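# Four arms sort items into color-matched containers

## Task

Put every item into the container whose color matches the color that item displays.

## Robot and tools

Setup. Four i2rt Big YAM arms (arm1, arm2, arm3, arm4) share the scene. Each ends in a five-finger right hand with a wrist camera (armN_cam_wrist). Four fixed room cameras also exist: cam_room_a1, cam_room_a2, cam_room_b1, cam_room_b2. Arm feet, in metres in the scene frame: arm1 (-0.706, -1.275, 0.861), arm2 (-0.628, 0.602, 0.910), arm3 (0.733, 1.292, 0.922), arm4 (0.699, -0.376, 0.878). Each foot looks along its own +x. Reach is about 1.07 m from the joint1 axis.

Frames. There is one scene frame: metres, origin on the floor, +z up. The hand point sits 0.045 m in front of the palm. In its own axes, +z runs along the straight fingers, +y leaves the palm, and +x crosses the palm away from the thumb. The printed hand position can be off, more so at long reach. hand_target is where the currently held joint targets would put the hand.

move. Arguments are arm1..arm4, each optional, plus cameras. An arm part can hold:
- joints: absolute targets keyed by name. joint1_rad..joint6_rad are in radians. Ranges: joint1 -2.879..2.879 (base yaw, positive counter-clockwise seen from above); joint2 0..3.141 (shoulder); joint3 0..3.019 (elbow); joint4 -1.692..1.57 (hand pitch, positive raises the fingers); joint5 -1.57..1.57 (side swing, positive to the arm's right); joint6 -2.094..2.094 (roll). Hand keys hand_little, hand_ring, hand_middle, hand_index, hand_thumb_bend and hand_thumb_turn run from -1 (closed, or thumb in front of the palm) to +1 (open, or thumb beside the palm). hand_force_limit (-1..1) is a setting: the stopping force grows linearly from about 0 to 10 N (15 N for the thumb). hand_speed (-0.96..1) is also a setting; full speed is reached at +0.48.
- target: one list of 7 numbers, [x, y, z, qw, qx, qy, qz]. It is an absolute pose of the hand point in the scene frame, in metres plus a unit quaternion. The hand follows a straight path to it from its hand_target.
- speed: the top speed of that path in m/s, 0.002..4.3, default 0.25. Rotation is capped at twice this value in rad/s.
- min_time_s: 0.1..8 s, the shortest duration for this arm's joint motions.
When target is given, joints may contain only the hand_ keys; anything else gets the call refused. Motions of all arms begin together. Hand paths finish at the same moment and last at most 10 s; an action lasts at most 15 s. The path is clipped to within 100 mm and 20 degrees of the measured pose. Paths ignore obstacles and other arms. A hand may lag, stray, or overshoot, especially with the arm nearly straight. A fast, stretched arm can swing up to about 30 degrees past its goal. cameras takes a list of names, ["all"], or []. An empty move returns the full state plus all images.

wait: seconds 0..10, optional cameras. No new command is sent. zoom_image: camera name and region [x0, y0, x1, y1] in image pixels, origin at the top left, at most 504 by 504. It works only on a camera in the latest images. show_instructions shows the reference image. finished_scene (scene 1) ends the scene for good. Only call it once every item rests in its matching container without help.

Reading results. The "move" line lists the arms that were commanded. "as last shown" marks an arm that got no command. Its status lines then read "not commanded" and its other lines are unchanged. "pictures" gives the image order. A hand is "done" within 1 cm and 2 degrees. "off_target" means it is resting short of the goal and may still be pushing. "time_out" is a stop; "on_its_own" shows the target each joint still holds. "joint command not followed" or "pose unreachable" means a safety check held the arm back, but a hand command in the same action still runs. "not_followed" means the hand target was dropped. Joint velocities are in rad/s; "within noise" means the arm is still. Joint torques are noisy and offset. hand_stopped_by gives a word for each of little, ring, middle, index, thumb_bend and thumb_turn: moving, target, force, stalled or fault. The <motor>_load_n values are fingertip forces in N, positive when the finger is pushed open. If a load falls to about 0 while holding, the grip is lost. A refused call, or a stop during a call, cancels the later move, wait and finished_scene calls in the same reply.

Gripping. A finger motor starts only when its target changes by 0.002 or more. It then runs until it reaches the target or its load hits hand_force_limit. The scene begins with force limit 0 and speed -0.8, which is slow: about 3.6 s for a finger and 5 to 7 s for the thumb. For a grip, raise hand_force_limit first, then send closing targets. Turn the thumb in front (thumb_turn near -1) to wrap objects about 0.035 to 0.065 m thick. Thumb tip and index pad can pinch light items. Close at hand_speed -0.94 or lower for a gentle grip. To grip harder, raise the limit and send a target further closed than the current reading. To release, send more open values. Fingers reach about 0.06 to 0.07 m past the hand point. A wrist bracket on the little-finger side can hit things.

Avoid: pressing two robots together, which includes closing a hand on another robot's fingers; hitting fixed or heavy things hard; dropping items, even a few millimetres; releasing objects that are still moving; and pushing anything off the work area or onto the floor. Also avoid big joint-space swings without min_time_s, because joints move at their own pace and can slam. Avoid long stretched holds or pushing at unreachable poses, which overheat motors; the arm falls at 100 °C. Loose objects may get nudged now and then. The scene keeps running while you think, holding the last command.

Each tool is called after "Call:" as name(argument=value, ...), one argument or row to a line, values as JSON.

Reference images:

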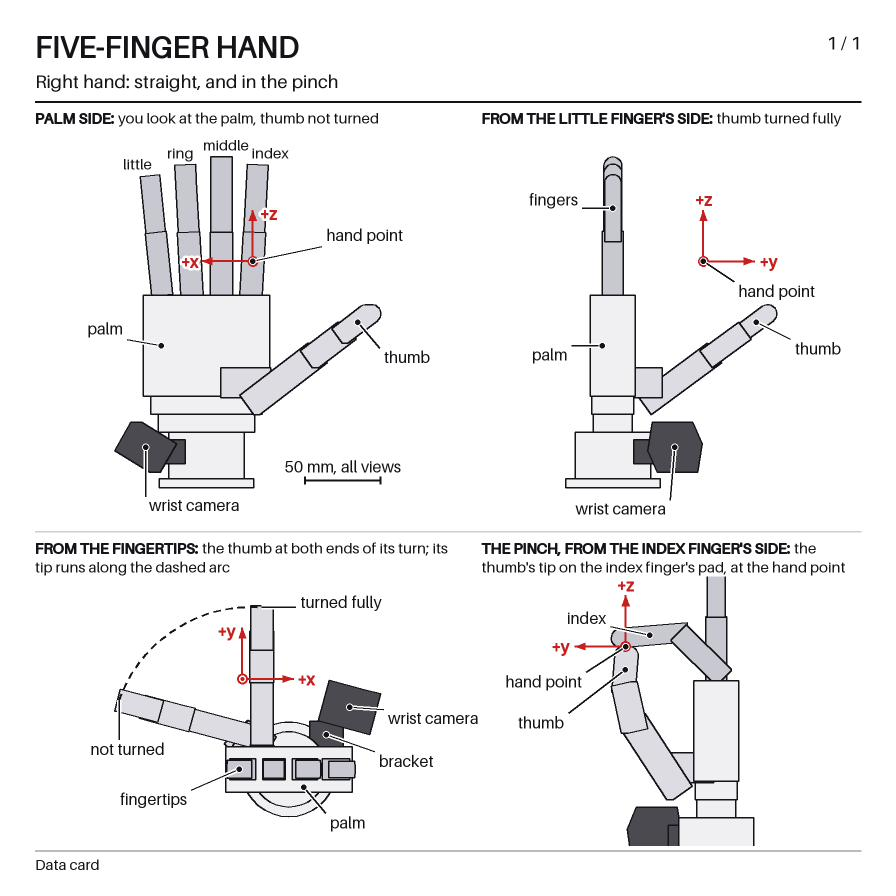

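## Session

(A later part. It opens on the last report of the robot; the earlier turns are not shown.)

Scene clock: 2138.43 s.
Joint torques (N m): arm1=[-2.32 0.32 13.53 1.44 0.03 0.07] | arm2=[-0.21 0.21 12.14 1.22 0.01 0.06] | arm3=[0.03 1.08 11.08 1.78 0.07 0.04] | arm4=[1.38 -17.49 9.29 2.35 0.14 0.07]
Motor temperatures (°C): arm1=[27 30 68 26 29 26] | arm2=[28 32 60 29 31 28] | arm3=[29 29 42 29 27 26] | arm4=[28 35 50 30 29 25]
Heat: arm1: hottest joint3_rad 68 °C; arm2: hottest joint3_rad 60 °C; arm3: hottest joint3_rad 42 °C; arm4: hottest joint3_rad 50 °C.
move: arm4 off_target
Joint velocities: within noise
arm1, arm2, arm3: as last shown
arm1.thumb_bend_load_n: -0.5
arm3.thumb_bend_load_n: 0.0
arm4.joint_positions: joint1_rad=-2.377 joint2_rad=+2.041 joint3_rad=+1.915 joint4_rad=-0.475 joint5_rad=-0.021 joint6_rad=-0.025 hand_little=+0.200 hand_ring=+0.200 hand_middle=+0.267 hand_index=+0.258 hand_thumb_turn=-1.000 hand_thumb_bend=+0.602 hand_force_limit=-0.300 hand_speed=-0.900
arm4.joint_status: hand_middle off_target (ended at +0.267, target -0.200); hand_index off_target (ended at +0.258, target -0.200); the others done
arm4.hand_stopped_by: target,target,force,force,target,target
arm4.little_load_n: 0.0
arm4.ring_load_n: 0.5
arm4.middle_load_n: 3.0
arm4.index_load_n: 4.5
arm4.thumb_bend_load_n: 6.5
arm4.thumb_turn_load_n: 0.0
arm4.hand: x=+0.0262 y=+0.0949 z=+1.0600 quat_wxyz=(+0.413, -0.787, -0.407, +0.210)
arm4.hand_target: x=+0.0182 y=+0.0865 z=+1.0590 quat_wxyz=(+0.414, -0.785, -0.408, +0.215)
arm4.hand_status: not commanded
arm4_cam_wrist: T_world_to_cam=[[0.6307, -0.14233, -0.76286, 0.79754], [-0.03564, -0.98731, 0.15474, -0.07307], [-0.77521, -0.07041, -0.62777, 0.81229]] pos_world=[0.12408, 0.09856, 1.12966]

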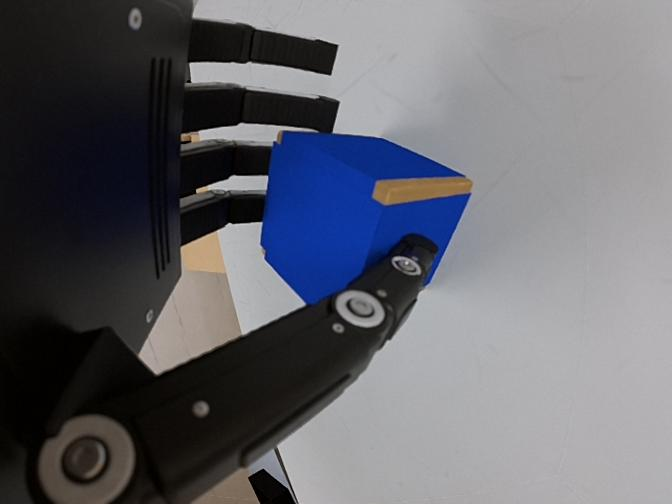

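Call:
move(
  arm4={"joints": {"hand_force_limit": 0.3, "hand_speed": -0.92, "hand_thumb_bend": 0.50}},
  cameras=["arm4_cam_wrist"],
)

Scene clock: 2140.37 s.
Joint torques (N m): arm1=[-2.49 0.73 13.52 1.43 0.03 0.13] | arm2=[-0.15 0.62 12.1 1.2 0.01 0.07] | arm3=[-0.03 1.03 11.1 1.78 0.07 0.04] | arm4=[1.26 -18.02 9.51 2.33 0.03 0.11]
Motor temperatures (°C): arm1=[27 30 68 26 29 26] | arm2=[28 32 60 29 31 28] | arm3=[29 29 42 29 27 26] | arm4=[28 35 50 30 29 25]
Heat: arm1: hottest joint3_rad 68 °C; arm2: hottest joint3_rad 60 °C; arm3: hottest joint3_rad 42 °C; arm4: hottest joint3_rad 50 °C.
move: arm4 off_target
Joint velocities: within noise
arm1.joint_positions: joint1_rad=+2.017 joint2_rad=+0.657 joint3_rad=+1.275 joint4_rad=-1.192 joint5_rad=+0.002 joint6_rad=-0.009 hand_little=+0.560 hand_ring=+0.560 hand_middle=+0.560 hand_index=+0.560 hand_thumb_turn=-1.000 hand_thumb_bend=+1.000 hand_force_limit=+0.300 hand_speed=-0.700
arm1.joint_status: not commanded
arm1.hand_stopped_by: target,target,target,target,target,target
arm1.little_load_n: 0.0
arm1.ring_load_n: 0.0
arm1.middle_load_n: -0.5
arm1.index_load_n: 0.0
arm1.thumb_bend_load_n: 0.0
arm1.thumb_turn_load_n: 0.0
arm1.hand: x=-0.4830 y=-1.1256 z=+1.3023 quat_wxyz=(-0.409, +0.753, -0.452, +0.250)
arm1.hand_target: x=-0.4863 y=-1.1314 z=+1.3301 quat_wxyz=(-0.428, +0.736, -0.454, +0.263)
arm1.hand_status: not commanded
arm2: as last shown
arm2.ring_load_n: -0.5
arm2.middle_load_n: -0.5
arm3.joint_positions: joint1_rad=-1.700 joint2_rad=+0.647 joint3_rad=+1.266 joint4_rad=-1.191 joint5_rad=-0.003 joint6_rad=-0.015 hand_little=+0.560 hand_ring=+0.560 hand_middle=+0.560 hand_index=+0.560 hand_thumb_turn=-1.000 hand_thumb_bend=+1.000 hand_force_limit=+0.300 hand_speed=-0.700
arm3.joint_status: not commanded
arm3.hand_stopped_by: target,target,target,target,target,target
arm3.little_load_n: 0.0
arm3.ring_load_n: 0.0
arm3.middle_load_n: 0.0
arm3.index_load_n: 0.0
arm3.thumb_bend_load_n: 0.0
arm3.thumb_turn_load_n: 0.0
arm3.hand: x=+0.9936 y=+1.3543 z=+1.3591 quat_wxyz=(-0.347, +0.657, -0.582, +0.329)
arm3.hand_target: x=+0.9922 y=+1.3547 z=+1.3739 quat_wxyz=(-0.356, +0.649, -0.584, +0.334)
arm3.hand_status: not commanded
arm4.joint_positions: joint1_rad=-2.377 joint2_rad=+2.041 joint3_rad=+1.915 joint4_rad=-0.475 joint5_rad=-0.021 joint6_rad=-0.025 hand_little=+0.200 hand_ring=+0.200 hand_middle=+0.267 hand_index=+0.258 hand_thumb_turn=-1.000 hand_thumb_bend=+0.580 hand_force_limit=+0.300 hand_speed=-0.920
arm4.joint_status: hand_thumb_bend off_target (ended at +0.580, target +0.500); the others done
arm4.hand_stopped_by: target,target,force,force,force,target
arm4.little_load_n: 0.0
arm4.ring_load_n: 0.5
arm4.middle_load_n: 4.5
arm4.index_load_n: 6.5
arm4.thumb_bend_load_n: 9.5
arm4.thumb_turn_load_n: 0.0
arm4.hand: x=+0.0262 y=+0.0949 z=+1.0600 quat_wxyz=(+0.413, -0.787, -0.407, +0.210)
arm4.hand_target: x=+0.0182 y=+0.0865 z=+1.0590 quat_wxyz=(+0.414, -0.785, -0.408, +0.215)
arm4.hand_status: not commanded
arm4_cam_wrist: T_world_to_cam=[[0.6307, -0.14233, -0.76286, 0.79754], [-0.03564, -0.98731, 0.15474, -0.07307], [-0.77521, -0.07041, -0.62777, 0.81229]] pos_world=[0.12408, 0.09856, 1.12966]

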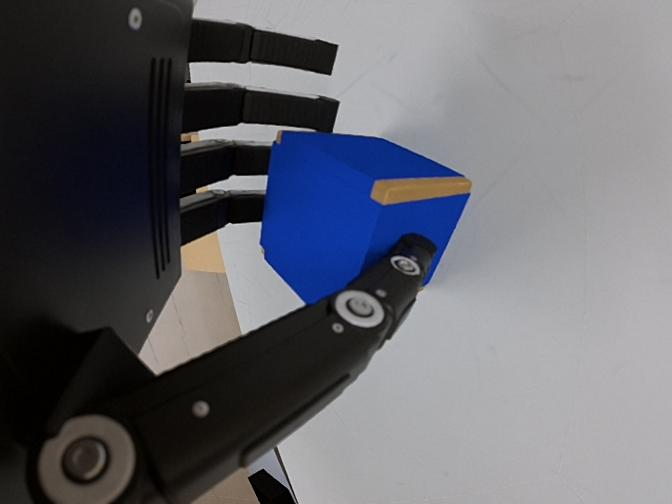

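Call:
move(
  arm4={"target": [0.0150, 0.0890, 1.11, 0.4138, -0.7847, -0.4085, 0.2153], "speed": 0.06},
)

Call:
move(
  arm4={"target": [0.0150, 0.0890, 1.15, 0.4138, -0.7847, -0.4085, 0.2153], "speed": 0.08},
  cameras=["arm4_cam_wrist"],
)

Scene clock: 2144.30 s.
Joint torques (N m): arm1=[-2.67 0.97 13.64 1.52 0.04 0.12] | arm2=[-0.21 0.32 12.08 1.24 0.01 0.08] | arm3=[-0.09 1.03 11.1 1.78 0.07 0.04] | arm4=[1.67 -18.49 13.29 1.68 0.11 0.1]
Motor temperatures (°C): arm1=[27 30 68 26 29 26] | arm2=[28 32 60 29 31 28] | arm3=[29 29 42 29 27 26] | arm4=[28 35 50 30 29 25]
Heat: arm1: hottest joint3_rad 68 °C; arm2: hottest joint3_rad 60 °C; arm3: hottest joint3_rad 42 °C; arm4: hottest joint3_rad 50 °C.
move: arm4 off_target
Joint velocities: within noise
arm1, arm2, arm3: as last shown
arm1.middle_load_n: 0.0
arm1.thumb_bend_load_n: -0.5
arm2.little_load_n: -0.5
arm2.ring_load_n: 0.0
arm2.middle_load_n: 0.0
arm3.little_load_n: -0.5
arm4.joint_positions: joint1_rad=-2.377 joint2_rad=+2.040 joint3_rad=+2.002 joint4_rad=-0.588 joint5_rad=-0.021 joint6_rad=-0.024 hand_little=+0.200 hand_ring=+0.200 hand_middle=+0.267 hand_index=+0.258 hand_thumb_turn=-1.000 hand_thumb_bend=+0.580 hand_force_limit=+0.300 hand_speed=-0.920
arm4.joint_status: not commanded
arm4.hand_stopped_by: target,target,force,force,force,target
arm4.little_load_n: 0.0
arm4.ring_load_n: 0.5
arm4.middle_load_n: 4.5
arm4.index_load_n: 6.5
arm4.thumb_bend_load_n: 9.5
arm4.thumb_turn_load_n: 0.0
arm4.hand: x=+0.0282 y=+0.0934 z=+1.0884 quat_wxyz=(+0.403, -0.793, -0.409, +0.205)
arm4.hand_target: x=+0.0159 y=+0.0885 z=+1.1101 quat_wxyz=(+0.414, -0.785, -0.408, +0.216)
arm4.hand_status: off_target (0.026 m and 2.0 deg from the pose sent, 0.051 m and 0.7 deg at the start)
pictures: none

Scene clock: 2145.47 s.
Joint torques (N m): arm1=[-2.55 0.91 13.59 1.61 0.05 0.09] | arm2=[-0.21 0.62 12.16 1.22 0.01 0.08] | arm3=[0.09 1.08 11.12 1.77 0.06 0.05] | arm4=[1.9 -17.67 12.88 1.4 0.07 0.13]
Motor temperatures (°C): arm1=[27 30 68 26 29 26] | arm2=[28 32 60 29 31 28] | arm3=[29 29 42 29 27 26] | arm4=[28 35 50 30 29 25]
Heat: arm1: hottest joint3_rad 68 °C; arm2: hottest joint3_rad 60 °C; arm3: hottest joint3_rad 42 °C; arm4: hottest joint3_rad 50 °C.
move: arm4 off_target
Joint velocities: within noise
arm1, arm3: as last shown
arm1.ring_load_n: -0.5
arm1.thumb_bend_load_n: 0.0
arm2.joint_positions: joint1_rad=-2.060 joint2_rad=+0.652 joint3_rad=+1.253 joint4_rad=-1.193 joint5_rad=-0.002 joint6_rad=-0.009 hand_little=+0.580 hand_ring=+0.580 hand_middle=+0.580 hand_index=+0.580 hand_thumb_turn=-1.000 hand_thumb_bend=+1.000 hand_force_limit=+0.300 hand_speed=-0.700
arm2.joint_status: not commanded
arm2.hand_stopped_by: target,target,target,target,target,target
arm2.little_load_n: 0.0
arm2.ring_load_n: 0.0
arm2.middle_load_n: 0.0
arm2.index_load_n: 0.0
arm2.thumb_bend_load_n: 0.0
arm2.thumb_turn_load_n: 0.0
arm2.hand: x=-0.3999 y=+0.4645 z=+1.3412 quat_wxyz=(-0.209, +0.395, -0.789, +0.422)
arm2.hand_target: x=-0.4010 y=+0.4689 z=+1.3642 quat_wxyz=(-0.220, +0.391, -0.780, +0.437)
arm2.hand_status: not commanded
arm3.little_load_n: 0.0
arm3.thumb_turn_load_n: 0.5
arm4.joint_positions: joint1_rad=-2.377 joint2_rad=+2.040 joint3_rad=+2.121 joint4_rad=-0.697 joint5_rad=-0.021 joint6_rad=-0.024 hand_little=+0.200 hand_ring=+0.200 hand_middle=+0.267 hand_index=+0.258 hand_thumb_turn=-1.000 hand_thumb_bend=+0.580 hand_force_limit=+0.300 hand_speed=-0.920
arm4.joint_status: not commanded
arm4.hand_stopped_by: target,target,force,force,force,target
arm4.little_load_n: 0.0
arm4.ring_load_n: 0.5
arm4.middle_load_n: 4.5
arm4.index_load_n: 6.5
arm4.thumb_bend_load_n: 10.0
arm4.thumb_turn_load_n: 0.0
arm4.hand: x=+0.0273 y=+0.0943 z=+1.1354 quat_wxyz=(+0.406, -0.791, -0.409, +0.207)
arm4.hand_target: x=+0.0157 y=+0.0887 z=+1.1500 quat_wxyz=(+0.414, -0.785, -0.408, +0.216)
arm4.hand_status: off_target (0.020 m and 1.5 deg from the pose sent, 0.063 m and 2.0 deg at the start)
arm4_cam_wrist: T_world_to_cam=[[0.64071, -0.15041, -0.75291, 0.84346], [-0.038, -0.98563, 0.16457, -0.09654], [-0.76684, -0.07683, -0.63722, 0.87155]] pos_world=[0.12427, 0.09867, 1.20631]

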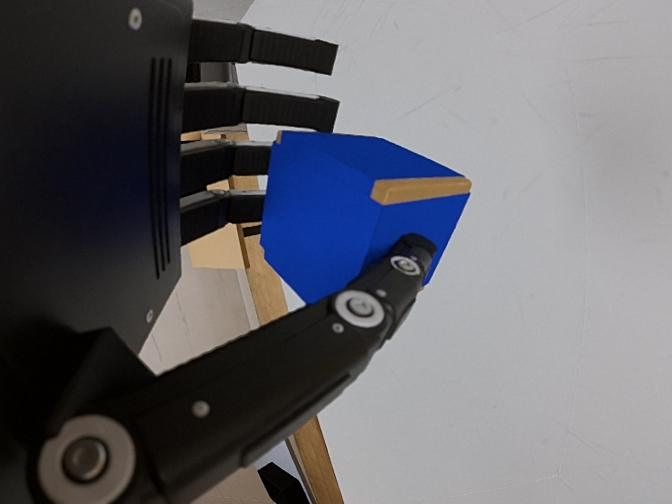

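Call:
move(
  arm4={"target": [0.200, -0.027, 1.160, 0.4138, -0.7847, -0.4085, 0.2153], "speed": 0.12},
)

Call:
move(
  arm4={"target": [0.373, -0.147, 1.175, 0.4138, -0.7847, -0.4085, 0.2153], "speed": 0.14},
  cameras=["arm4_cam_wrist"],
)

Call:
move(
  arm4={"joints": {"joint1_rad": -2.35, "joint2_rad": 0.70, "joint3_rad": 1.3, "joint4_rad": -1.2, "joint5_rad": 0, "joint6_rad": 0}, "min_time_s": 4},
)

Call:
move(
  arm4={"joints": {"joint1_rad": 0.62}, "min_time_s": 7.5},
  cameras=["arm4_cam_wrist", "cam_room_a1"],
)

Scene clock: 2151.20 s.
Joint torques (N m): arm1=[-2.43 0.85 13.56 1.48 0.02 0.1] | arm2=[-0.21 0.21 12.14 1.14 0.01 0.07] | arm3=[0.03 1.2 11.11 1.8 0.07 0.04] | arm4=[-0.67 -9.41 10.02 2.48 -0.03 -0.05]
Motor temperatures (°C): arm1=[27 30 68 26 29 26] | arm2=[28 32 60 29 31 28] | arm3=[29 29 42 29 27 26] | arm4=[28 35 50 30 29 25]
Heat: arm1: hottest joint3_rad 68 °C; arm2: hottest joint3_rad 60 °C; arm3: hottest joint3_rad 42 °C; arm4: hottest joint3_rad 50 °C.
move: arm4 off_target
Joint velocities: within noise
arm1, arm2, arm3: as last shown
arm1.ring_load_n: 0.0
arm3.thumb_turn_load_n: 0.0
arm4.joint_positions: joint1_rad=-2.384 joint2_rad=+1.438 joint3_rad=+1.360 joint4_rad=-0.539 joint5_rad=-0.046 joint6_rad=-0.028 hand_little=+0.200 hand_ring=+0.200 hand_middle=+0.267 hand_index=+0.258 hand_thumb_turn=-1.000 hand_thumb_bend=+0.580 hand_force_limit=+0.300 hand_speed=-0.920
arm4.joint_status: not commanded
arm4.hand_stopped_by: target,target,force,force,force,target
arm4.little_load_n: 0.0
arm4.ring_load_n: 0.5
arm4.middle_load_n: 4.5
arm4.index_load_n: 6.5
arm4.thumb_bend_load_n: 9.5
arm4.thumb_turn_load_n: 0.0
arm4.hand: x=+0.1977 y=-0.0365 z=+1.1544 quat_wxyz=(+0.403, -0.788, -0.413, +0.215)
arm4.hand_target: x=+0.2001 y=-0.0271 z=+1.1600 quat_wxyz=(+0.414, -0.785, -0.408, +0.215)
arm4.hand_status: off_target (0.011 m and 1.4 deg from the pose sent, 0.213 m and 1.5 deg at the start)
pictures: none

Scene clock: 2153.23 s.
Joint torques (N m): arm1=[-2.08 0.26 13.53 1.57 0.02 0.12] | arm2=[-0.5 0.26 12.14 1.25 0.01 0.08] | arm3=[-0.03 1.14 11.08 1.78 0.07 0.04] | arm4=[-0.38 -3.43 9.94 1.5 -0.14 -0.09]
Motor temperatures (°C): arm1=[27 30 68 26 29 26] | arm2=[28 32 60 29 31 28] | arm3=[29 29 42 29 27 26] | arm4=[28 35 50 30 29 25]
Heat: arm1: hottest joint3_rad 68 °C; arm2: hottest joint3_rad 60 °C; arm3: hottest joint3_rad 42 °C; arm4: hottest joint3_rad 50 °C.
move: arm4 done
Joint velocities: within noise
arm1, arm2, arm3: as last shown
arm1.thumb_turn_load_n: 0.5
arm4.joint_positions: joint1_rad=-2.434 joint2_rad=+0.866 joint3_rad=+0.963 joint4_rad=-0.686 joint5_rad=-0.088 joint6_rad=-0.056 hand_little=+0.200 hand_ring=+0.200 hand_middle=+0.267 hand_index=+0.258 hand_thumb_turn=-1.000 hand_thumb_bend=+0.580 hand_force_limit=+0.300 hand_speed=-0.920
arm4.joint_status: not commanded
arm4.hand_stopped_by: target,target,force,force,force,target
arm4.little_load_n: 0.0
arm4.ring_load_n: 0.0
arm4.middle_load_n: 4.5
arm4.index_load_n: 6.5
arm4.thumb_bend_load_n: 9.5
arm4.thumb_turn_load_n: 0.0
arm4.hand: x=+0.3692 y=-0.1513 z=+1.1762 quat_wxyz=(+0.415, -0.782, -0.410, +0.220)
arm4.hand_target: x=+0.3731 y=-0.1470 z=+1.1750 quat_wxyz=(+0.414, -0.785, -0.408, +0.215)
arm4.hand_status: done (0.006 m and 0.7 deg from the pose sent, 0.208 m and 1.4 deg at the start)
arm4_cam_wrist: T_world_to_cam=[[0.61957, -0.13269, -0.77364, 0.6531], [-0.01715, -0.98766, 0.15567, -0.32983], [-0.78475, -0.08318, -0.61421, 1.11947]] pos_world=[0.4682, -0.14598, 1.2442]

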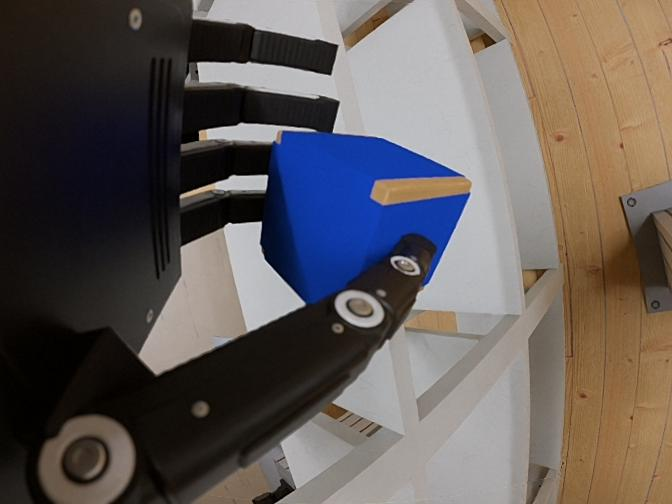

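Scene clock: 2157.57 s.
Joint torques (N m): arm1=[-2.37 0.62 13.55 1.61 0.01 0.11] | arm2=[-0.26 0.26 12.19 1.09 0.03 0.08] | arm3=[0.03 1.14 11.08 1.78 0.07 0.04] | arm4=[2.14 -1.03 11.81 1.57 0.12 0.16]
Motor temperatures (°C): arm1=[27 30 68 26 29 26] | arm2=[28 32 60 29 31 28] | arm3=[29 29 42 29 27 26] | arm4=[28 35 51 30 29 25]
Heat: arm1: hottest joint3_rad 68 °C; arm2: hottest joint3_rad 60 °C; arm3: hottest joint3_rad 42 °C; arm4: hottest joint3_rad 51 °C.
move: arm4 done
Joint velocities: within noise
arm1, arm2, arm3: as last shown
arm4.joint_positions: joint1_rad=-2.364 joint2_rad=+0.706 joint3_rad=+1.263 joint4_rad=-1.193 joint5_rad=-0.002 joint6_rad=-0.011 hand_little=+0.200 hand_ring=+0.200 hand_middle=+0.267 hand_index=+0.258 hand_thumb_turn=-1.000 hand_thumb_bend=+0.580 hand_force_limit=+0.300 hand_speed=-0.920
arm4.joint_status: all done
arm4.hand_stopped_by: target,target,force,force,force,target
arm4.little_load_n: 0.0
arm4.ring_load_n: 0.5
arm4.middle_load_n: 4.5
arm4.index_load_n: 6.5
arm4.thumb_bend_load_n: 9.5
arm4.thumb_turn_load_n: 0.0
arm4.hand: x=+0.4529 y=-0.2302 z=+1.2975 quat_wxyz=(+0.400, -0.797, -0.407, +0.201)
arm4.hand_target: x=+0.4529 y=-0.2357 z=+1.3168 quat_wxyz=(+0.412, -0.789, -0.404, +0.213)
arm4.hand_status: not commanded
pictures: none

Scene clock: 2165.40 s.
Joint torques (N m): arm1=[-2.84 0.44 13.5 1.42 0.01 0.08] | arm2=[-0.26 0.44 12.1 1.32 0.03 0.09] | arm3=[-0.03 1.08 11.1 1.81 0.07 0.05] | arm4=[1.79 -0.97 11.88 1.43 0.07 0.15]
Motor temperatures (°C): arm1=[27 30 68 26 29 26] | arm2=[28 32 60 29 31 28] | arm3=[29 29 42 29 27 26] | arm4=[28 34 50 30 29 25]
Heat: arm1: hottest joint3_rad 68 °C; arm2: hottest joint3_rad 60 °C; arm3: hottest joint3_rad 42 °C; arm4: hottest joint3_rad 50 °C.
move: arm4 done
Joint velocities: within noise
arm1, arm2, arm3: as last shown
arm1.thumb_turn_load_n: 0.0
arm4.joint_positions: joint1_rad=+0.609 joint2_rad=+0.706 joint3_rad=+1.263 joint4_rad=-1.193 joint5_rad=-0.001 joint6_rad=-0.010 hand_little=+0.200 hand_ring=+0.200 hand_middle=+0.267 hand_index=+0.258 hand_thumb_turn=-1.000 hand_thumb_bend=+0.580 hand_force_limit=+0.300 hand_speed=-0.920
arm4.joint_status: all done
arm4.hand_stopped_by: target,target,force,force,force,target
arm4.little_load_n: 0.0
arm4.ring_load_n: 0.5
arm4.middle_load_n: 4.5
arm4.index_load_n: 6.5
arm4.thumb_bend_load_n: 9.5
arm4.thumb_turn_load_n: 0.0
arm4.hand: x=+0.9136 y=-0.5562 z=+1.3015 quat_wxyz=(-0.167, +0.337, -0.825, +0.422)
arm4.hand_target: x=+0.9138 y=-0.5511 z=+1.3207 quat_wxyz=(-0.177, +0.334, -0.817, +0.435)
arm4.hand_status: not commanded
arm4_cam_wrist: T_world_to_cam=[[-0.60829, 0.26276, -0.74896, 1.66851], [0.21474, 0.9629, 0.16342, 0.12303], [0.76412, -0.06142, -0.64215, 0.22345]] pos_world=[0.81777, -0.54316, 1.37303]

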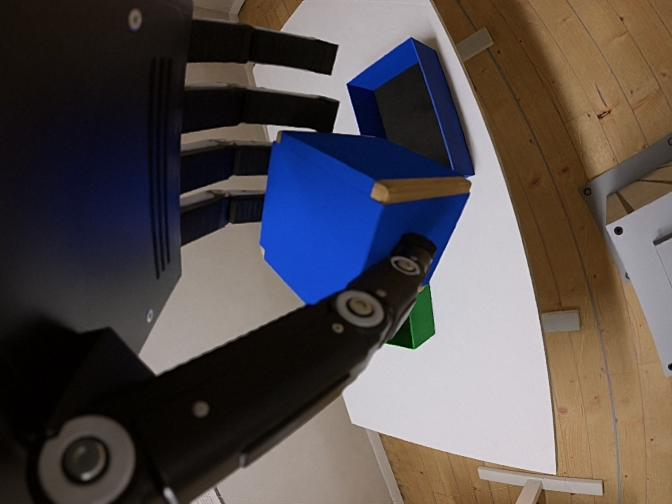

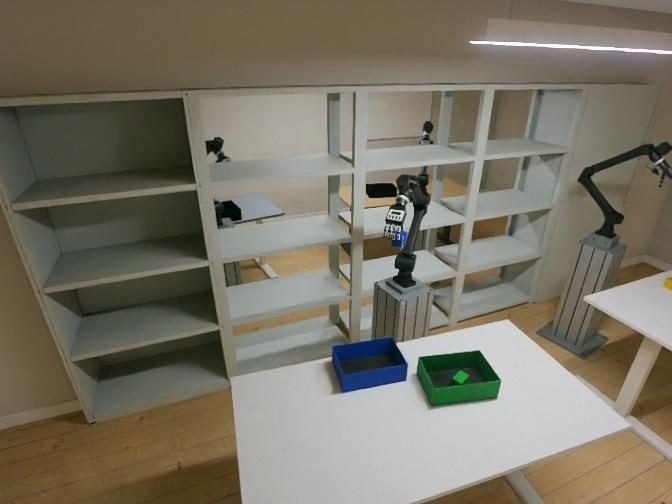

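Call:
zoom_image(
  camera="cam_room_a1",
  region=[310, 320, 520, 420],
)

Scaled by 2.400 from the camera's image (finer frame: 960x720).

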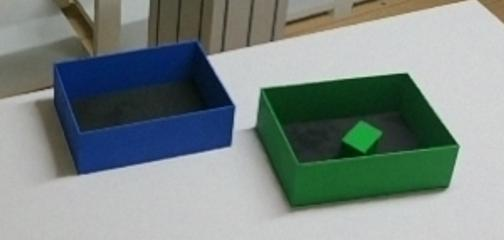

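Call:
move(
  arm4={"target": [1.080, -0.760, 1.02, 0.1759, -0.3308, 0.8186, -0.4353], "speed": 0.15},
  cameras=["arm4_cam_wrist", "cam_room_a1"],
)

Scene clock: 2192.70 s.
Joint torques (N m): arm1=[-2.49 0.5 13.56 1.4 0.01 0.12] | arm2=[-0.38 0.15 12.16 1.18 0.02 0.09] | arm3=[-0.03 1.08 11.07 1.77 0.07 0.04] | arm4=[-0.56 -8.94 10.24 2.55 -0.12 -0.12]
Motor temperatures (°C): arm1=[27 29 68 26 29 26] | arm2=[28 32 60 29 31 28] | arm3=[29 29 42 29 27 26] | arm4=[28 33 50 30 29 25]
Heat: arm1: hottest joint3_rad 68 °C; arm2: hottest joint3_rad 60 °C; arm3: hottest joint3_rad 42 °C; arm4: hottest joint3_rad 50 °C.
move: arm4 off_target
Joint velocities: within noise
arm1, arm2, arm3: as last shown
arm4.joint_positions: joint1_rad=+0.571 joint2_rad=+1.380 joint3_rad=+0.884 joint4_rad=-0.144 joint5_rad=-0.044 joint6_rad=-0.022 hand_little=+0.200 hand_ring=+0.200 hand_middle=+0.267 hand_index=+0.258 hand_thumb_turn=-1.000 hand_thumb_bend=+0.580 hand_force_limit=+0.300 hand_speed=-0.920
arm4.joint_status: not commanded
arm4.hand_stopped_by: target,target,force,force,force,target
arm4.little_load_n: 0.0
arm4.ring_load_n: 0.5
arm4.middle_load_n: 4.5
arm4.index_load_n: 7.0
arm4.thumb_bend_load_n: 9.5
arm4.thumb_turn_load_n: 0.0
arm4.hand: x=+1.0787 y=-0.7469 z=+1.0070 quat_wxyz=(-0.174, +0.336, -0.826, +0.418)
arm4.hand_target: x=+1.0796 y=-0.7597 z=+1.0200 quat_wxyz=(-0.176, +0.331, -0.819, +0.435)
arm4.hand_status: off_target (0.019 m and 2.3 deg from the pose sent, 0.385 m and 2.1 deg at the start)
arm4_cam_wrist: T_world_to_cam=[[-0.60225, 0.27046, -0.75109, 1.59995], [0.20924, 0.96145, 0.17843, 0.309], [0.7704, -0.0497, -0.63563, -0.10818]] pos_world=[0.98226, -0.73519, 1.07781]

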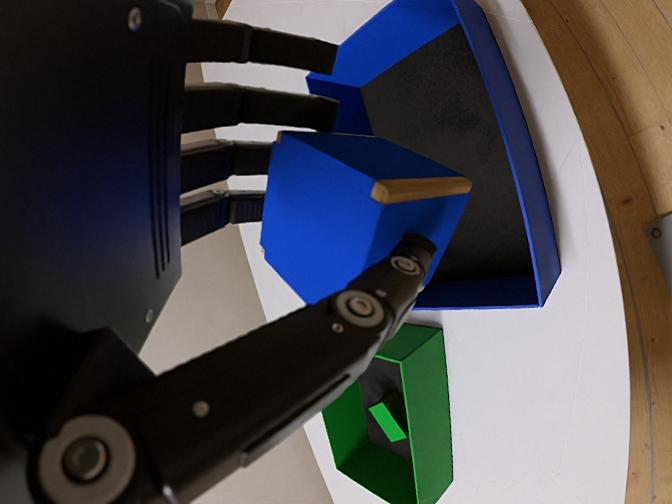

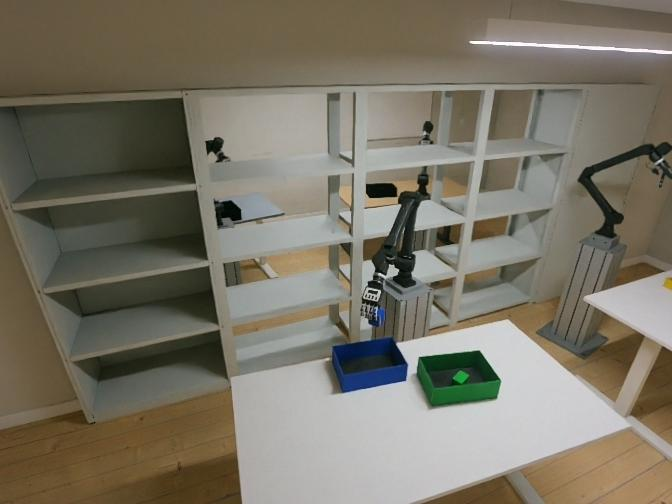

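Call:
zoom_image(
  camera="arm4_cam_wrist",
  region=[300, 0, 580, 320],
)

Scaled by 1.575 from the camera's image (finer frame: 960x720).

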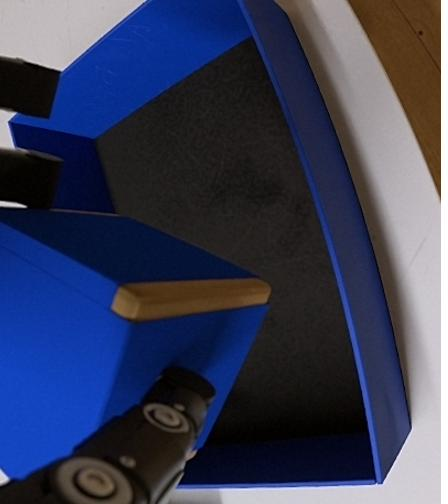

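Call:
move(
  arm4={"target": [1.150, -0.800, 1.00, 0.3080, -0.5792, 0.6663, -0.3543], "speed": 0.15},
  cameras=["arm4_cam_wrist", "cam_room_a1"],
)

Scene clock: 2228.07 s.
Joint torques (N m): arm1=[-2.37 0.79 13.53 1.66 0.03 0.09] | arm2=[-0.44 0.26 12.16 1.22 0.03 0.09] | arm3=[-0.03 1.08 11.1 1.77 0.06 0.04] | arm4=[-0.67 -12.04 11.85 1.03 -0.51 -0.04]
Motor temperatures (°C): arm1=[27 29 69 26 29 26] | arm2=[28 32 61 29 31 28] | arm3=[28 29 42 29 27 26] | arm4=[28 32 51 30 29 25]
Heat: arm1: hottest joint3_rad 69 °C; arm2: hottest joint3_rad 61 °C; arm3: hottest joint3_rad 42 °C; arm4: hottest joint3_rad 51 °C.
move: arm4 off_target
Joint velocities: within noise
arm1.joint_positions: joint1_rad=+2.017 joint2_rad=+0.657 joint3_rad=+1.275 joint4_rad=-1.192 joint5_rad=+0.002 joint6_rad=-0.009 hand_little=+0.560 hand_ring=+0.560 hand_middle=+0.560 hand_index=+0.560 hand_thumb_turn=-1.000 hand_thumb_bend=+1.000 hand_force_limit=+0.300 hand_speed=-0.700
arm1.joint_status: not commanded
arm1.hand_stopped_by: target,target,target,target,target,target
arm1.little_load_n: 0.0
arm1.ring_load_n: 0.0
arm1.middle_load_n: 0.0
arm1.index_load_n: 0.0
arm1.thumb_bend_load_n: 0.0
arm1.thumb_turn_load_n: 0.0
arm1.hand: x=-0.4830 y=-1.1256 z=+1.3023 quat_wxyz=(-0.409, +0.753, -0.452, +0.250)
arm1.hand_target: x=-0.4863 y=-1.1314 z=+1.3301 quat_wxyz=(-0.428, +0.736, -0.454, +0.263)
arm1.hand_status: not commanded
arm2: as last shown
arm3.joint_positions: joint1_rad=-1.700 joint2_rad=+0.647 joint3_rad=+1.266 joint4_rad=-1.191 joint5_rad=-0.003 joint6_rad=-0.015 hand_little=+0.560 hand_ring=+0.560 hand_middle=+0.560 hand_index=+0.560 hand_thumb_turn=-1.000 hand_thumb_bend=+1.000 hand_force_limit=+0.300 hand_speed=-0.700
arm3.joint_status: not commanded
arm3.hand_stopped_by: target,target,target,target,target,target
arm3.little_load_n: 0.0
arm3.ring_load_n: 0.0
arm3.middle_load_n: 0.0
arm3.index_load_n: 0.0
arm3.thumb_bend_load_n: 0.0
arm3.thumb_turn_load_n: 0.0
arm3.hand: x=+0.9936 y=+1.3543 z=+1.3591 quat_wxyz=(-0.347, +0.657, -0.582, +0.329)
arm3.hand_target: x=+0.9922 y=+1.3547 z=+1.3739 quat_wxyz=(-0.356, +0.649, -0.584, +0.334)
arm3.hand_status: not commanded
arm4.joint_positions: joint1_rad=+0.493 joint2_rad=+1.710 joint3_rad=+1.234 joint4_rad=-0.317 joint5_rad=-0.632 joint6_rad=-0.511 hand_little=+0.200 hand_ring=+0.200 hand_middle=+0.267 hand_index=+0.258 hand_thumb_turn=-1.000 hand_thumb_bend=+0.580 hand_force_limit=+0.300 hand_speed=-0.920
arm4.joint_status: not commanded
arm4.hand_stopped_by: target,target,force,force,force,target
arm4.little_load_n: 0.0
arm4.ring_load_n: 0.5
arm4.middle_load_n: 4.5
arm4.index_load_n: 6.5
arm4.thumb_bend_load_n: 9.5
arm4.thumb_turn_load_n: 0.0
arm4.hand: x=+1.1481 y=-0.7827 z=+0.9907 quat_wxyz=(-0.311, +0.581, -0.669, +0.343)
arm4.hand_target: x=+1.1495 y=-0.7996 z=+1.0002 quat_wxyz=(-0.308, +0.579, -0.666, +0.355)
arm4.hand_status: off_target (0.020 m and 1.4 deg from the pose sent, 0.089 m and 37.6 deg at the start)
arm4_cam_wrist: T_world_to_cam=[[-0.62154, -0.15154, -0.76858, 1.34835], [-0.43121, 0.88528, 0.17416, 1.01179], [0.65402, 0.43967, -0.61559, 0.32313]] pos_world=[1.06302, -0.83347, 1.05902]

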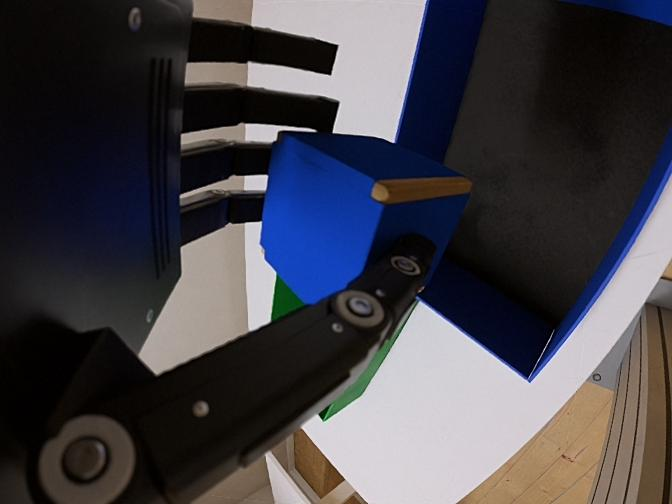

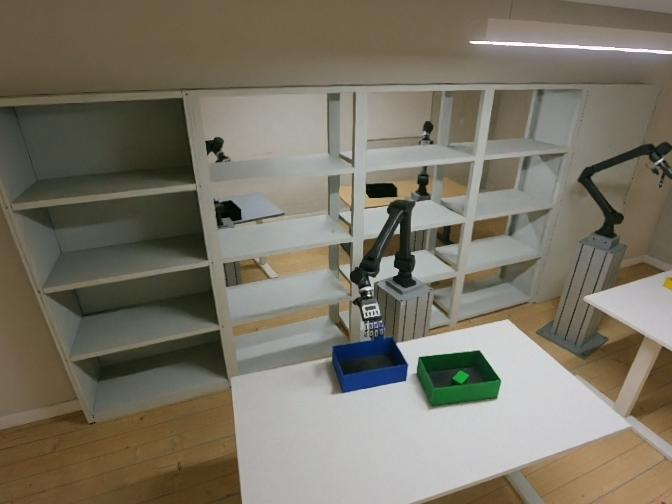

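Call:
zoom_image(
  camera="arm4_cam_wrist",
  region=[380, 0, 672, 400],
)

Scaled by 1.260 from the camera's image (finer frame: 960x720).

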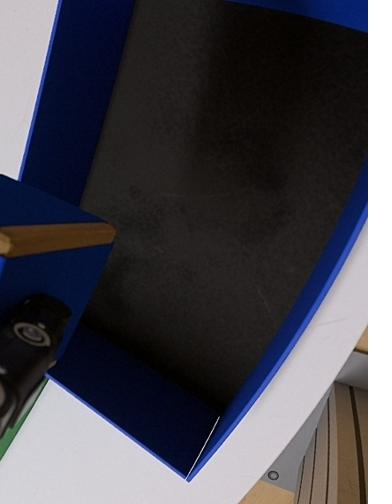

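Call:
move(
  arm4={"target": [1.173, -0.826, 0.92, 0.3080, -0.5792, 0.6663, -0.3543], "speed": 0.08},
  cameras=["arm4_cam_wrist", "cam_room_a1"],
)

Scene clock: 2245.50 s.
Joint torques (N m): arm1=[-2.32 0.44 13.52 1.51 -0.01 0.07] | arm2=[-0.26 0.21 12.12 1.13 0.02 0.09] | arm3=[0.03 0.97 11.1 1.83 0.08 0.04] | arm4=[-0.32 -13.27 11 1.94 -0.25 0.02]
Motor temperatures (°C): arm1=[27 29 69 26 29 26] | arm2=[28 32 61 29 31 28] | arm3=[28 29 42 29 27 26] | arm4=[28 33 50 30 29 25]
Heat: arm1: hottest joint3_rad 69 °C; arm2: hottest joint3_rad 61 °C; arm3: hottest joint3_rad 42 °C; arm4: hottest joint3_rad 50 °C.
move: arm4 off_target
Joint velocities: within noise
arm1, arm2, arm3: as last shown
arm4.joint_positions: joint1_rad=+0.493 joint2_rad=+1.895 joint3_rad=+1.262 joint4_rad=-0.183 joint5_rad=-0.631 joint6_rad=-0.511 hand_little=+0.200 hand_ring=+0.200 hand_middle=+0.267 hand_index=+0.258 hand_thumb_turn=-1.000 hand_thumb_bend=+0.580 hand_force_limit=+0.300 hand_speed=-0.920
arm4.joint_status: not commanded
arm4.hand_stopped_by: target,target,force,force,force,target
arm4.little_load_n: 0.0
arm4.ring_load_n: 0.5
arm4.middle_load_n: 4.5
arm4.index_load_n: 6.5
arm4.thumb_bend_load_n: 9.5
arm4.thumb_turn_load_n: 0.0
arm4.hand: x=+1.1657 y=-0.8061 z=+0.9088 quat_wxyz=(-0.312, +0.580, -0.675, +0.333)
arm4.hand_target: x=+1.1722 y=-0.8254 z=+0.9204 quat_wxyz=(-0.308, +0.579, -0.666, +0.354)
arm4.hand_status: off_target (0.024 m and 2.7 deg from the pose sent, 0.087 m and 1.4 deg at the start)
arm4_cam_wrist: T_world_to_cam=[[-0.63262, -0.13744, -0.76217, 1.31122], [-0.42853, 0.88187, 0.19666, 1.02802], [0.6451, 0.45102, -0.61679, 0.29207]] pos_world=[1.08163, -0.85808, 0.97734]

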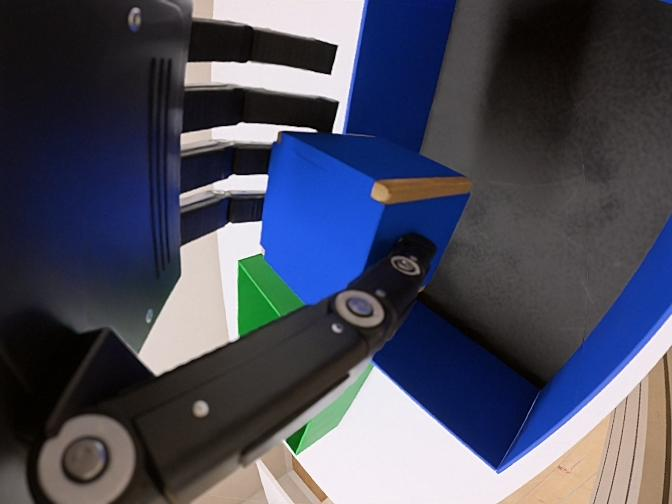

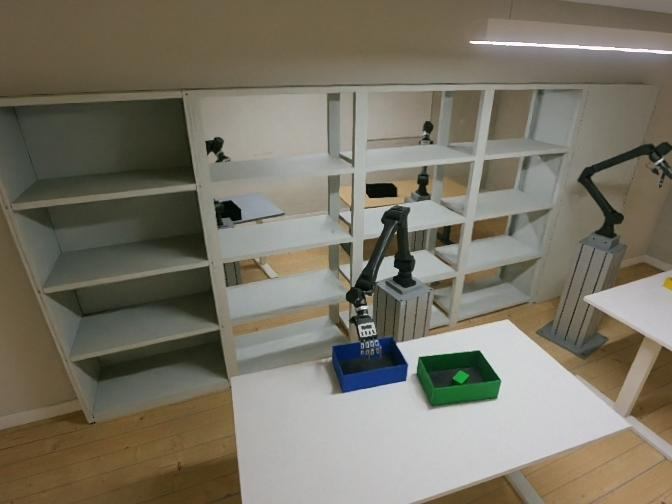

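Call:
move(
  arm4={"target": [1.175, -0.827, 0.865, 0.3080, -0.5792, 0.6663, -0.3543], "speed": 0.06},
  cameras=["arm4_cam_wrist", "cam_room_a1"],
)

Scene clock: 2254.13 s.
Joint torques (N m): arm1=[-2.61 0.67 13.52 1.61 0.05 0.1] | arm2=[-0.26 0.38 12.16 1.2 0.02 0.08] | arm3=[0.03 1.14 11.06 1.77 0.07 0.04] | arm4=[0.32 -14.45 8.27 2.09 -0.28 0.03]
Motor temperatures (°C): arm1=[27 29 69 26 29 26] | arm2=[28 32 61 29 31 28] | arm3=[28 29 42 29 27 26] | arm4=[28 33 49 30 29 25]
Heat: arm1: hottest joint3_rad 69 °C; arm2: hottest joint3_rad 61 °C; arm3: hottest joint3_rad 42 °C; arm4: hottest joint3_rad 49 °C.
move: arm4 done
Joint velocities: within noise
arm1, arm3: as last shown
arm1.middle_load_n: -0.5
arm2.joint_positions: joint1_rad=-2.060 joint2_rad=+0.652 joint3_rad=+1.253 joint4_rad=-1.193 joint5_rad=-0.002 joint6_rad=-0.009 hand_little=+0.580 hand_ring=+0.580 hand_middle=+0.580 hand_index=+0.580 hand_thumb_turn=-1.000 hand_thumb_bend=+1.000 hand_force_limit=+0.300 hand_speed=-0.700
arm2.joint_status: not commanded
arm2.hand_stopped_by: target,target,target,target,target,target
arm2.little_load_n: 0.0
arm2.ring_load_n: 0.0
arm2.middle_load_n: 0.0
arm2.index_load_n: 0.0
arm2.thumb_bend_load_n: 0.0
arm2.thumb_turn_load_n: 0.0
arm2.hand: x=-0.3999 y=+0.4645 z=+1.3412 quat_wxyz=(-0.209, +0.395, -0.789, +0.422)
arm2.hand_target: x=-0.4010 y=+0.4689 z=+1.3642 quat_wxyz=(-0.220, +0.391, -0.780, +0.437)
arm2.hand_status: not commanded
arm4.joint_positions: joint1_rad=+0.493 joint2_rad=+1.985 joint3_rad=+1.262 joint4_rad=-0.062 joint5_rad=-0.630 joint6_rad=-0.511 hand_little=+0.200 hand_ring=+0.200 hand_middle=+0.267 hand_index=+0.258 hand_thumb_turn=-1.000 hand_thumb_bend=+0.580 hand_force_limit=+0.300 hand_speed=-0.920
arm4.joint_status: not commanded
arm4.hand_stopped_by: target,target,force,force,force,target
arm4.little_load_n: 0.0
arm4.ring_load_n: 0.5
arm4.middle_load_n: 4.5
arm4.index_load_n: 6.5
arm4.thumb_bend_load_n: 10.0
arm4.thumb_turn_load_n: 0.0
arm4.hand: x=+1.1747 y=-0.8183 z=+0.8678 quat_wxyz=(-0.310, +0.581, -0.668, +0.347)
arm4.hand_target: x=+1.1748 y=-0.8269 z=+0.8651 quat_wxyz=(-0.308, +0.579, -0.666, +0.354)
arm4.hand_status: done (0.009 m and 0.9 deg from the pose sent, 0.049 m and 2.7 deg at the start)
arm4_cam_wrist: T_world_to_cam=[[-0.61863, -0.15662, -0.76991, 1.25865], [-0.43115, 0.88688, 0.16602, 1.0845], [0.65682, 0.43465, -0.61618, 0.23874]] pos_world=[1.08941, -0.86846, 0.93611]

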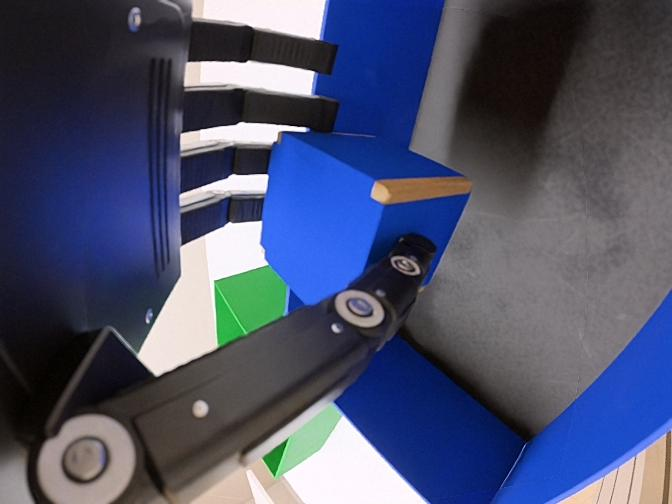

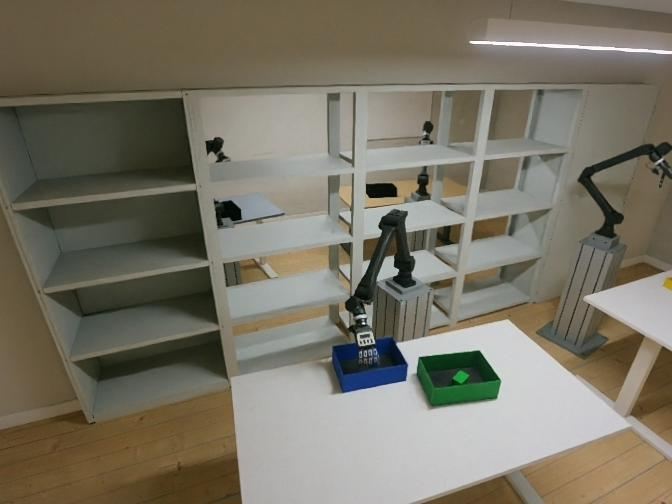

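Call:
move(
  arm4={"target": [1.165, -0.825, 0.838, 0.3080, -0.5792, 0.6663, -0.3543], "speed": 0.05},
  cameras=["arm4_cam_wrist"],
)

Call:
zoom_image(
  camera="arm4_cam_wrist",
  region=[180, 0, 480, 280],
)

Scene clock: 2258.40 s.
Joint torques (N m): arm1=[-2.9 0.73 13.52 1.61 0.03 0.12] | arm2=[-0.5 0.38 12.16 1.22 0.03 0.07] | arm3=[-0.03 1.14 11.1 1.8 0.07 0.05] | arm4=[-0.38 -14.04 7.16 2.07 -0.44 -0.06]
Motor temperatures (°C): arm1=[27 29 69 26 29 26] | arm2=[28 32 61 29 31 28] | arm3=[28 29 42 29 27 26] | arm4=[28 33 49 30 29 25]
Heat: arm1: hottest joint3_rad 69 °C; arm2: hottest joint3_rad 61 °C; arm3: hottest joint3_rad 42 °C; arm4: hottest joint3_rad 49 °C.
move: arm4 off_target
Joint velocities: within noise
arm1, arm2, arm3: as last shown
arm1.middle_load_n: 0.0
arm4.joint_positions: joint1_rad=+0.488 joint2_rad=+2.020 joint3_rad=+1.235 joint4_rad=+0.000 joint5_rad=-0.635 joint6_rad=-0.515 hand_little=+0.200 hand_ring=+0.200 hand_middle=+0.267 hand_index=+0.258 hand_thumb_turn=-1.000 hand_thumb_bend=+0.580 hand_force_limit=+0.300 hand_speed=-0.920
arm4.joint_status: not commanded
arm4.hand_stopped_by: target,target,force,force,force,target
arm4.little_load_n: 0.0
arm4.ring_load_n: 0.5
arm4.middle_load_n: 4.5
arm4.index_load_n: 6.5
arm4.thumb_bend_load_n: 9.5
arm4.thumb_turn_load_n: 0.0
arm4.hand: x=+1.1699 y=-0.8163 z=+0.8431 quat_wxyz=(-0.311, +0.581, -0.667, +0.348)
arm4.hand_target: x=+1.1649 y=-0.8248 z=+0.8381 quat_wxyz=(-0.308, +0.579, -0.666, +0.354)
arm4.hand_status: off_target (0.011 m and 0.8 deg from the pose sent, 0.032 m and 0.9 deg at the start)
arm4_cam_wrist: T_world_to_cam=[[-0.61668, -0.1584, -0.77111, 1.23421], [-0.4321, 0.88691, 0.16337, 1.08816], [0.65803, 0.43394, -0.61538, 0.22322]] pos_world=[1.08441, -0.86646, 0.91131]

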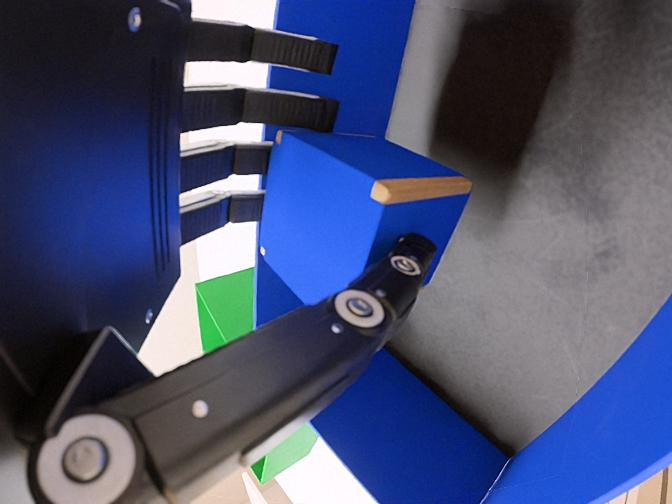

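Scaled by 1.680 from the camera's image (finer frame: 960x720).

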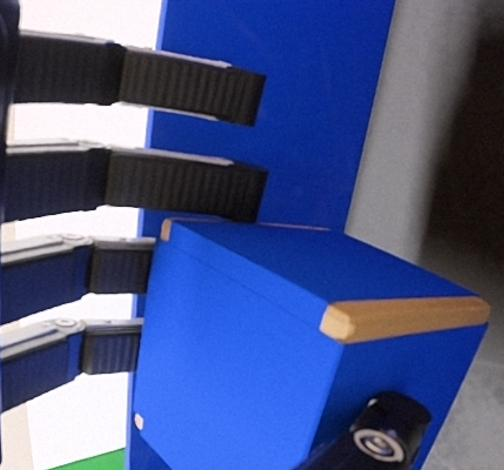

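Call:
move(
  arm4={"target": [1.160, -0.824, 0.812, 0.3080, -0.5792, 0.6663, -0.3543], "speed": 0.04},
  cameras=["arm4_cam_wrist", "cam_room_a1"],
)

Scene clock: 2264.83 s.
Joint torques (N m): arm1=[-2.67 1.32 13.56 1.68 0.01 0.11] | arm2=[-0.5 0.26 12.11 1.2 0.03 0.08] | arm3=[-0.03 1.03 11.08 1.78 0.07 0.04] | arm4=[-0.03 -13.39 6.76 2.15 -0.46 -0.07]
Motor temperatures (°C): arm1=[27 29 69 26 29 26] | arm2=[28 32 61 29 31 28] | arm3=[28 29 42 29 27 26] | arm4=[28 34 48 30 29 25]
Heat: arm1: hottest joint3_rad 69 °C; arm2: hottest joint3_rad 61 °C; arm3: hottest joint3_rad 42 °C; arm4: hottest joint3_rad 48 °C.
move: arm4 off_target
Joint velocities: within noise
arm1, arm2, arm3: as last shown
arm3.middle_load_n: -0.5
arm4.joint_positions: joint1_rad=+0.482 joint2_rad=+2.061 joint3_rad=+1.219 joint4_rad=+0.058 joint5_rad=-0.639 joint6_rad=-0.521 hand_little=+0.200 hand_ring=+0.200 hand_middle=+0.267 hand_index=+0.258 hand_thumb_turn=-1.000 hand_thumb_bend=+0.580 hand_force_limit=+0.300 hand_speed=-0.920
arm4.joint_status: not commanded
arm4.hand_stopped_by: target,target,force,force,force,target
arm4.little_load_n: 0.0
arm4.ring_load_n: 0.5
arm4.middle_load_n: 4.5
arm4.index_load_n: 6.5
arm4.thumb_bend_load_n: 9.5
arm4.thumb_turn_load_n: 0.0
arm4.hand: x=+1.1657 y=-0.8162 z=+0.8187 quat_wxyz=(-0.311, +0.581, -0.666, +0.350)
arm4.hand_target: x=+1.1599 y=-0.8237 z=+0.8121 quat_wxyz=(-0.308, +0.579, -0.666, +0.354)
arm4.hand_status: off_target (0.012 m and 0.7 deg from the pose sent, 0.033 m and 0.8 deg at the start)
arm4_cam_wrist: T_world_to_cam=[[-0.61497, -0.16071, -0.772, 1.20971], [-0.433, 0.88703, 0.16027, 1.09391], [0.65903, 0.43284, -0.61508, 0.20847]] pos_world=[1.08021, -0.86616, 0.8868]

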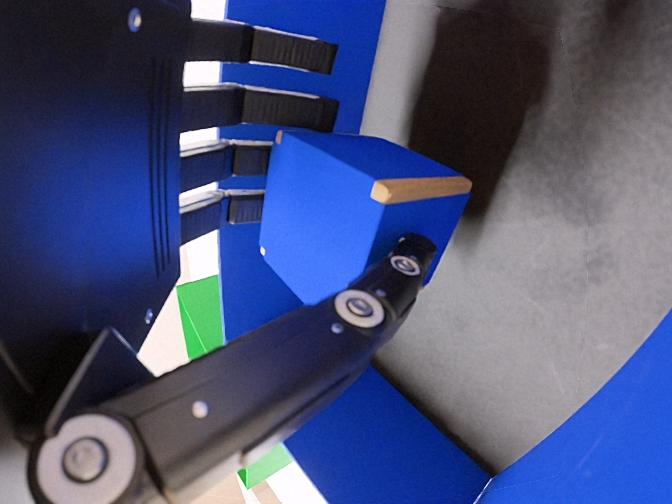

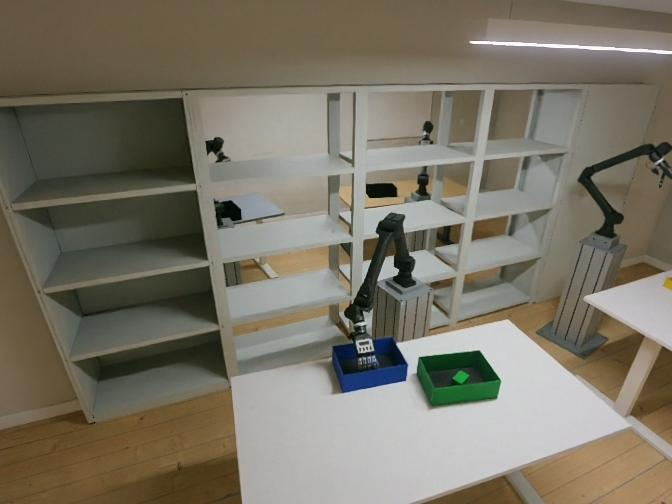

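Call:
move(
  arm4={"target": [1.160, -0.824, 0.793, 0.3080, -0.5792, 0.6663, -0.3543], "speed": 0.04},
  cameras=["arm4_cam_wrist"],
)

Call:
zoom_image(
  camera="arm4_cam_wrist",
  region=[180, 0, 560, 300],
)

Scene clock: 2267.37 s.
Joint torques (N m): arm1=[-2.55 0.67 13.5 1.54 0.06 0.07] | arm2=[-0.15 0.38 12.16 1.2 0.01 0.09] | arm3=[-0.03 1.03 11.1 1.81 0.07 0.04] | arm4=[-0.09 -13.57 6.16 2.28 -0.42 -0.06]
Motor temperatures (°C): arm1=[27 29 69 26 29 26] | arm2=[28 32 61 29 31 28] | arm3=[28 29 43 29 27 26] | arm4=[28 34 48 30 29 25]
Heat: arm1: hottest joint3_rad 69 °C; arm2: hottest joint3_rad 61 °C; arm3: hottest joint3_rad 43 °C; arm4: hottest joint3_rad 48 °C.
move: arm4 off_target
Joint velocities: within noise
arm1, arm2, arm3: as last shown
arm3.middle_load_n: 0.0
arm4.joint_positions: joint1_rad=+0.482 joint2_rad=+2.100 joint3_rad=+1.219 joint4_rad=+0.097 joint5_rad=-0.639 joint6_rad=-0.521 hand_little=+0.200 hand_ring=+0.200 hand_middle=+0.267 hand_index=+0.258 hand_thumb_turn=-1.000 hand_thumb_bend=+0.580 hand_force_limit=+0.300 hand_speed=-0.920
arm4.joint_status: not commanded
arm4.hand_stopped_by: target,target,force,force,force,target
arm4.little_load_n: 0.0
arm4.ring_load_n: 0.5
arm4.middle_load_n: 4.5
arm4.index_load_n: 6.5
arm4.thumb_bend_load_n: 9.5
arm4.thumb_turn_load_n: 0.5
arm4.hand: x=+1.1659 y=-0.8165 z=+0.7993 quat_wxyz=(-0.311, +0.581, -0.666, +0.349)
arm4.hand_target: x=+1.1599 y=-0.8238 z=+0.7932 quat_wxyz=(-0.308, +0.579, -0.666, +0.354)
arm4.hand_status: off_target (0.011 m and 0.7 deg from the pose sent, 0.027 m and 0.7 deg at the start)
arm4_cam_wrist: T_world_to_cam=[[-0.61514, -0.16082, -0.77184, 1.19476], [-0.4331, 0.88697, 0.16036, 1.09735], [0.65881, 0.43292, -0.61526, 0.197]] pos_world=[1.08041, -0.86646, 0.8674]

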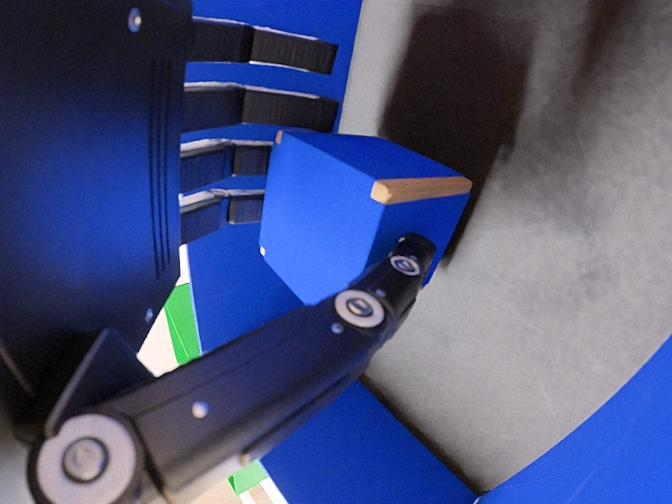

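Scaled by 1.326 from the camera's image (finer frame: 960x720).

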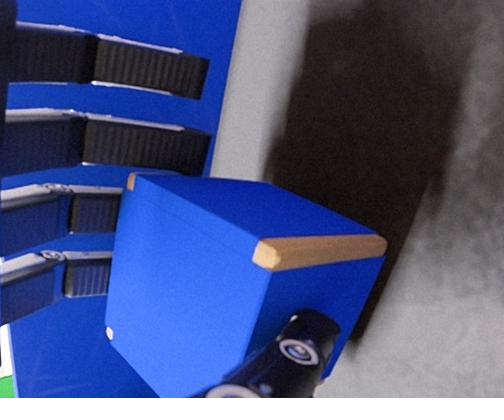

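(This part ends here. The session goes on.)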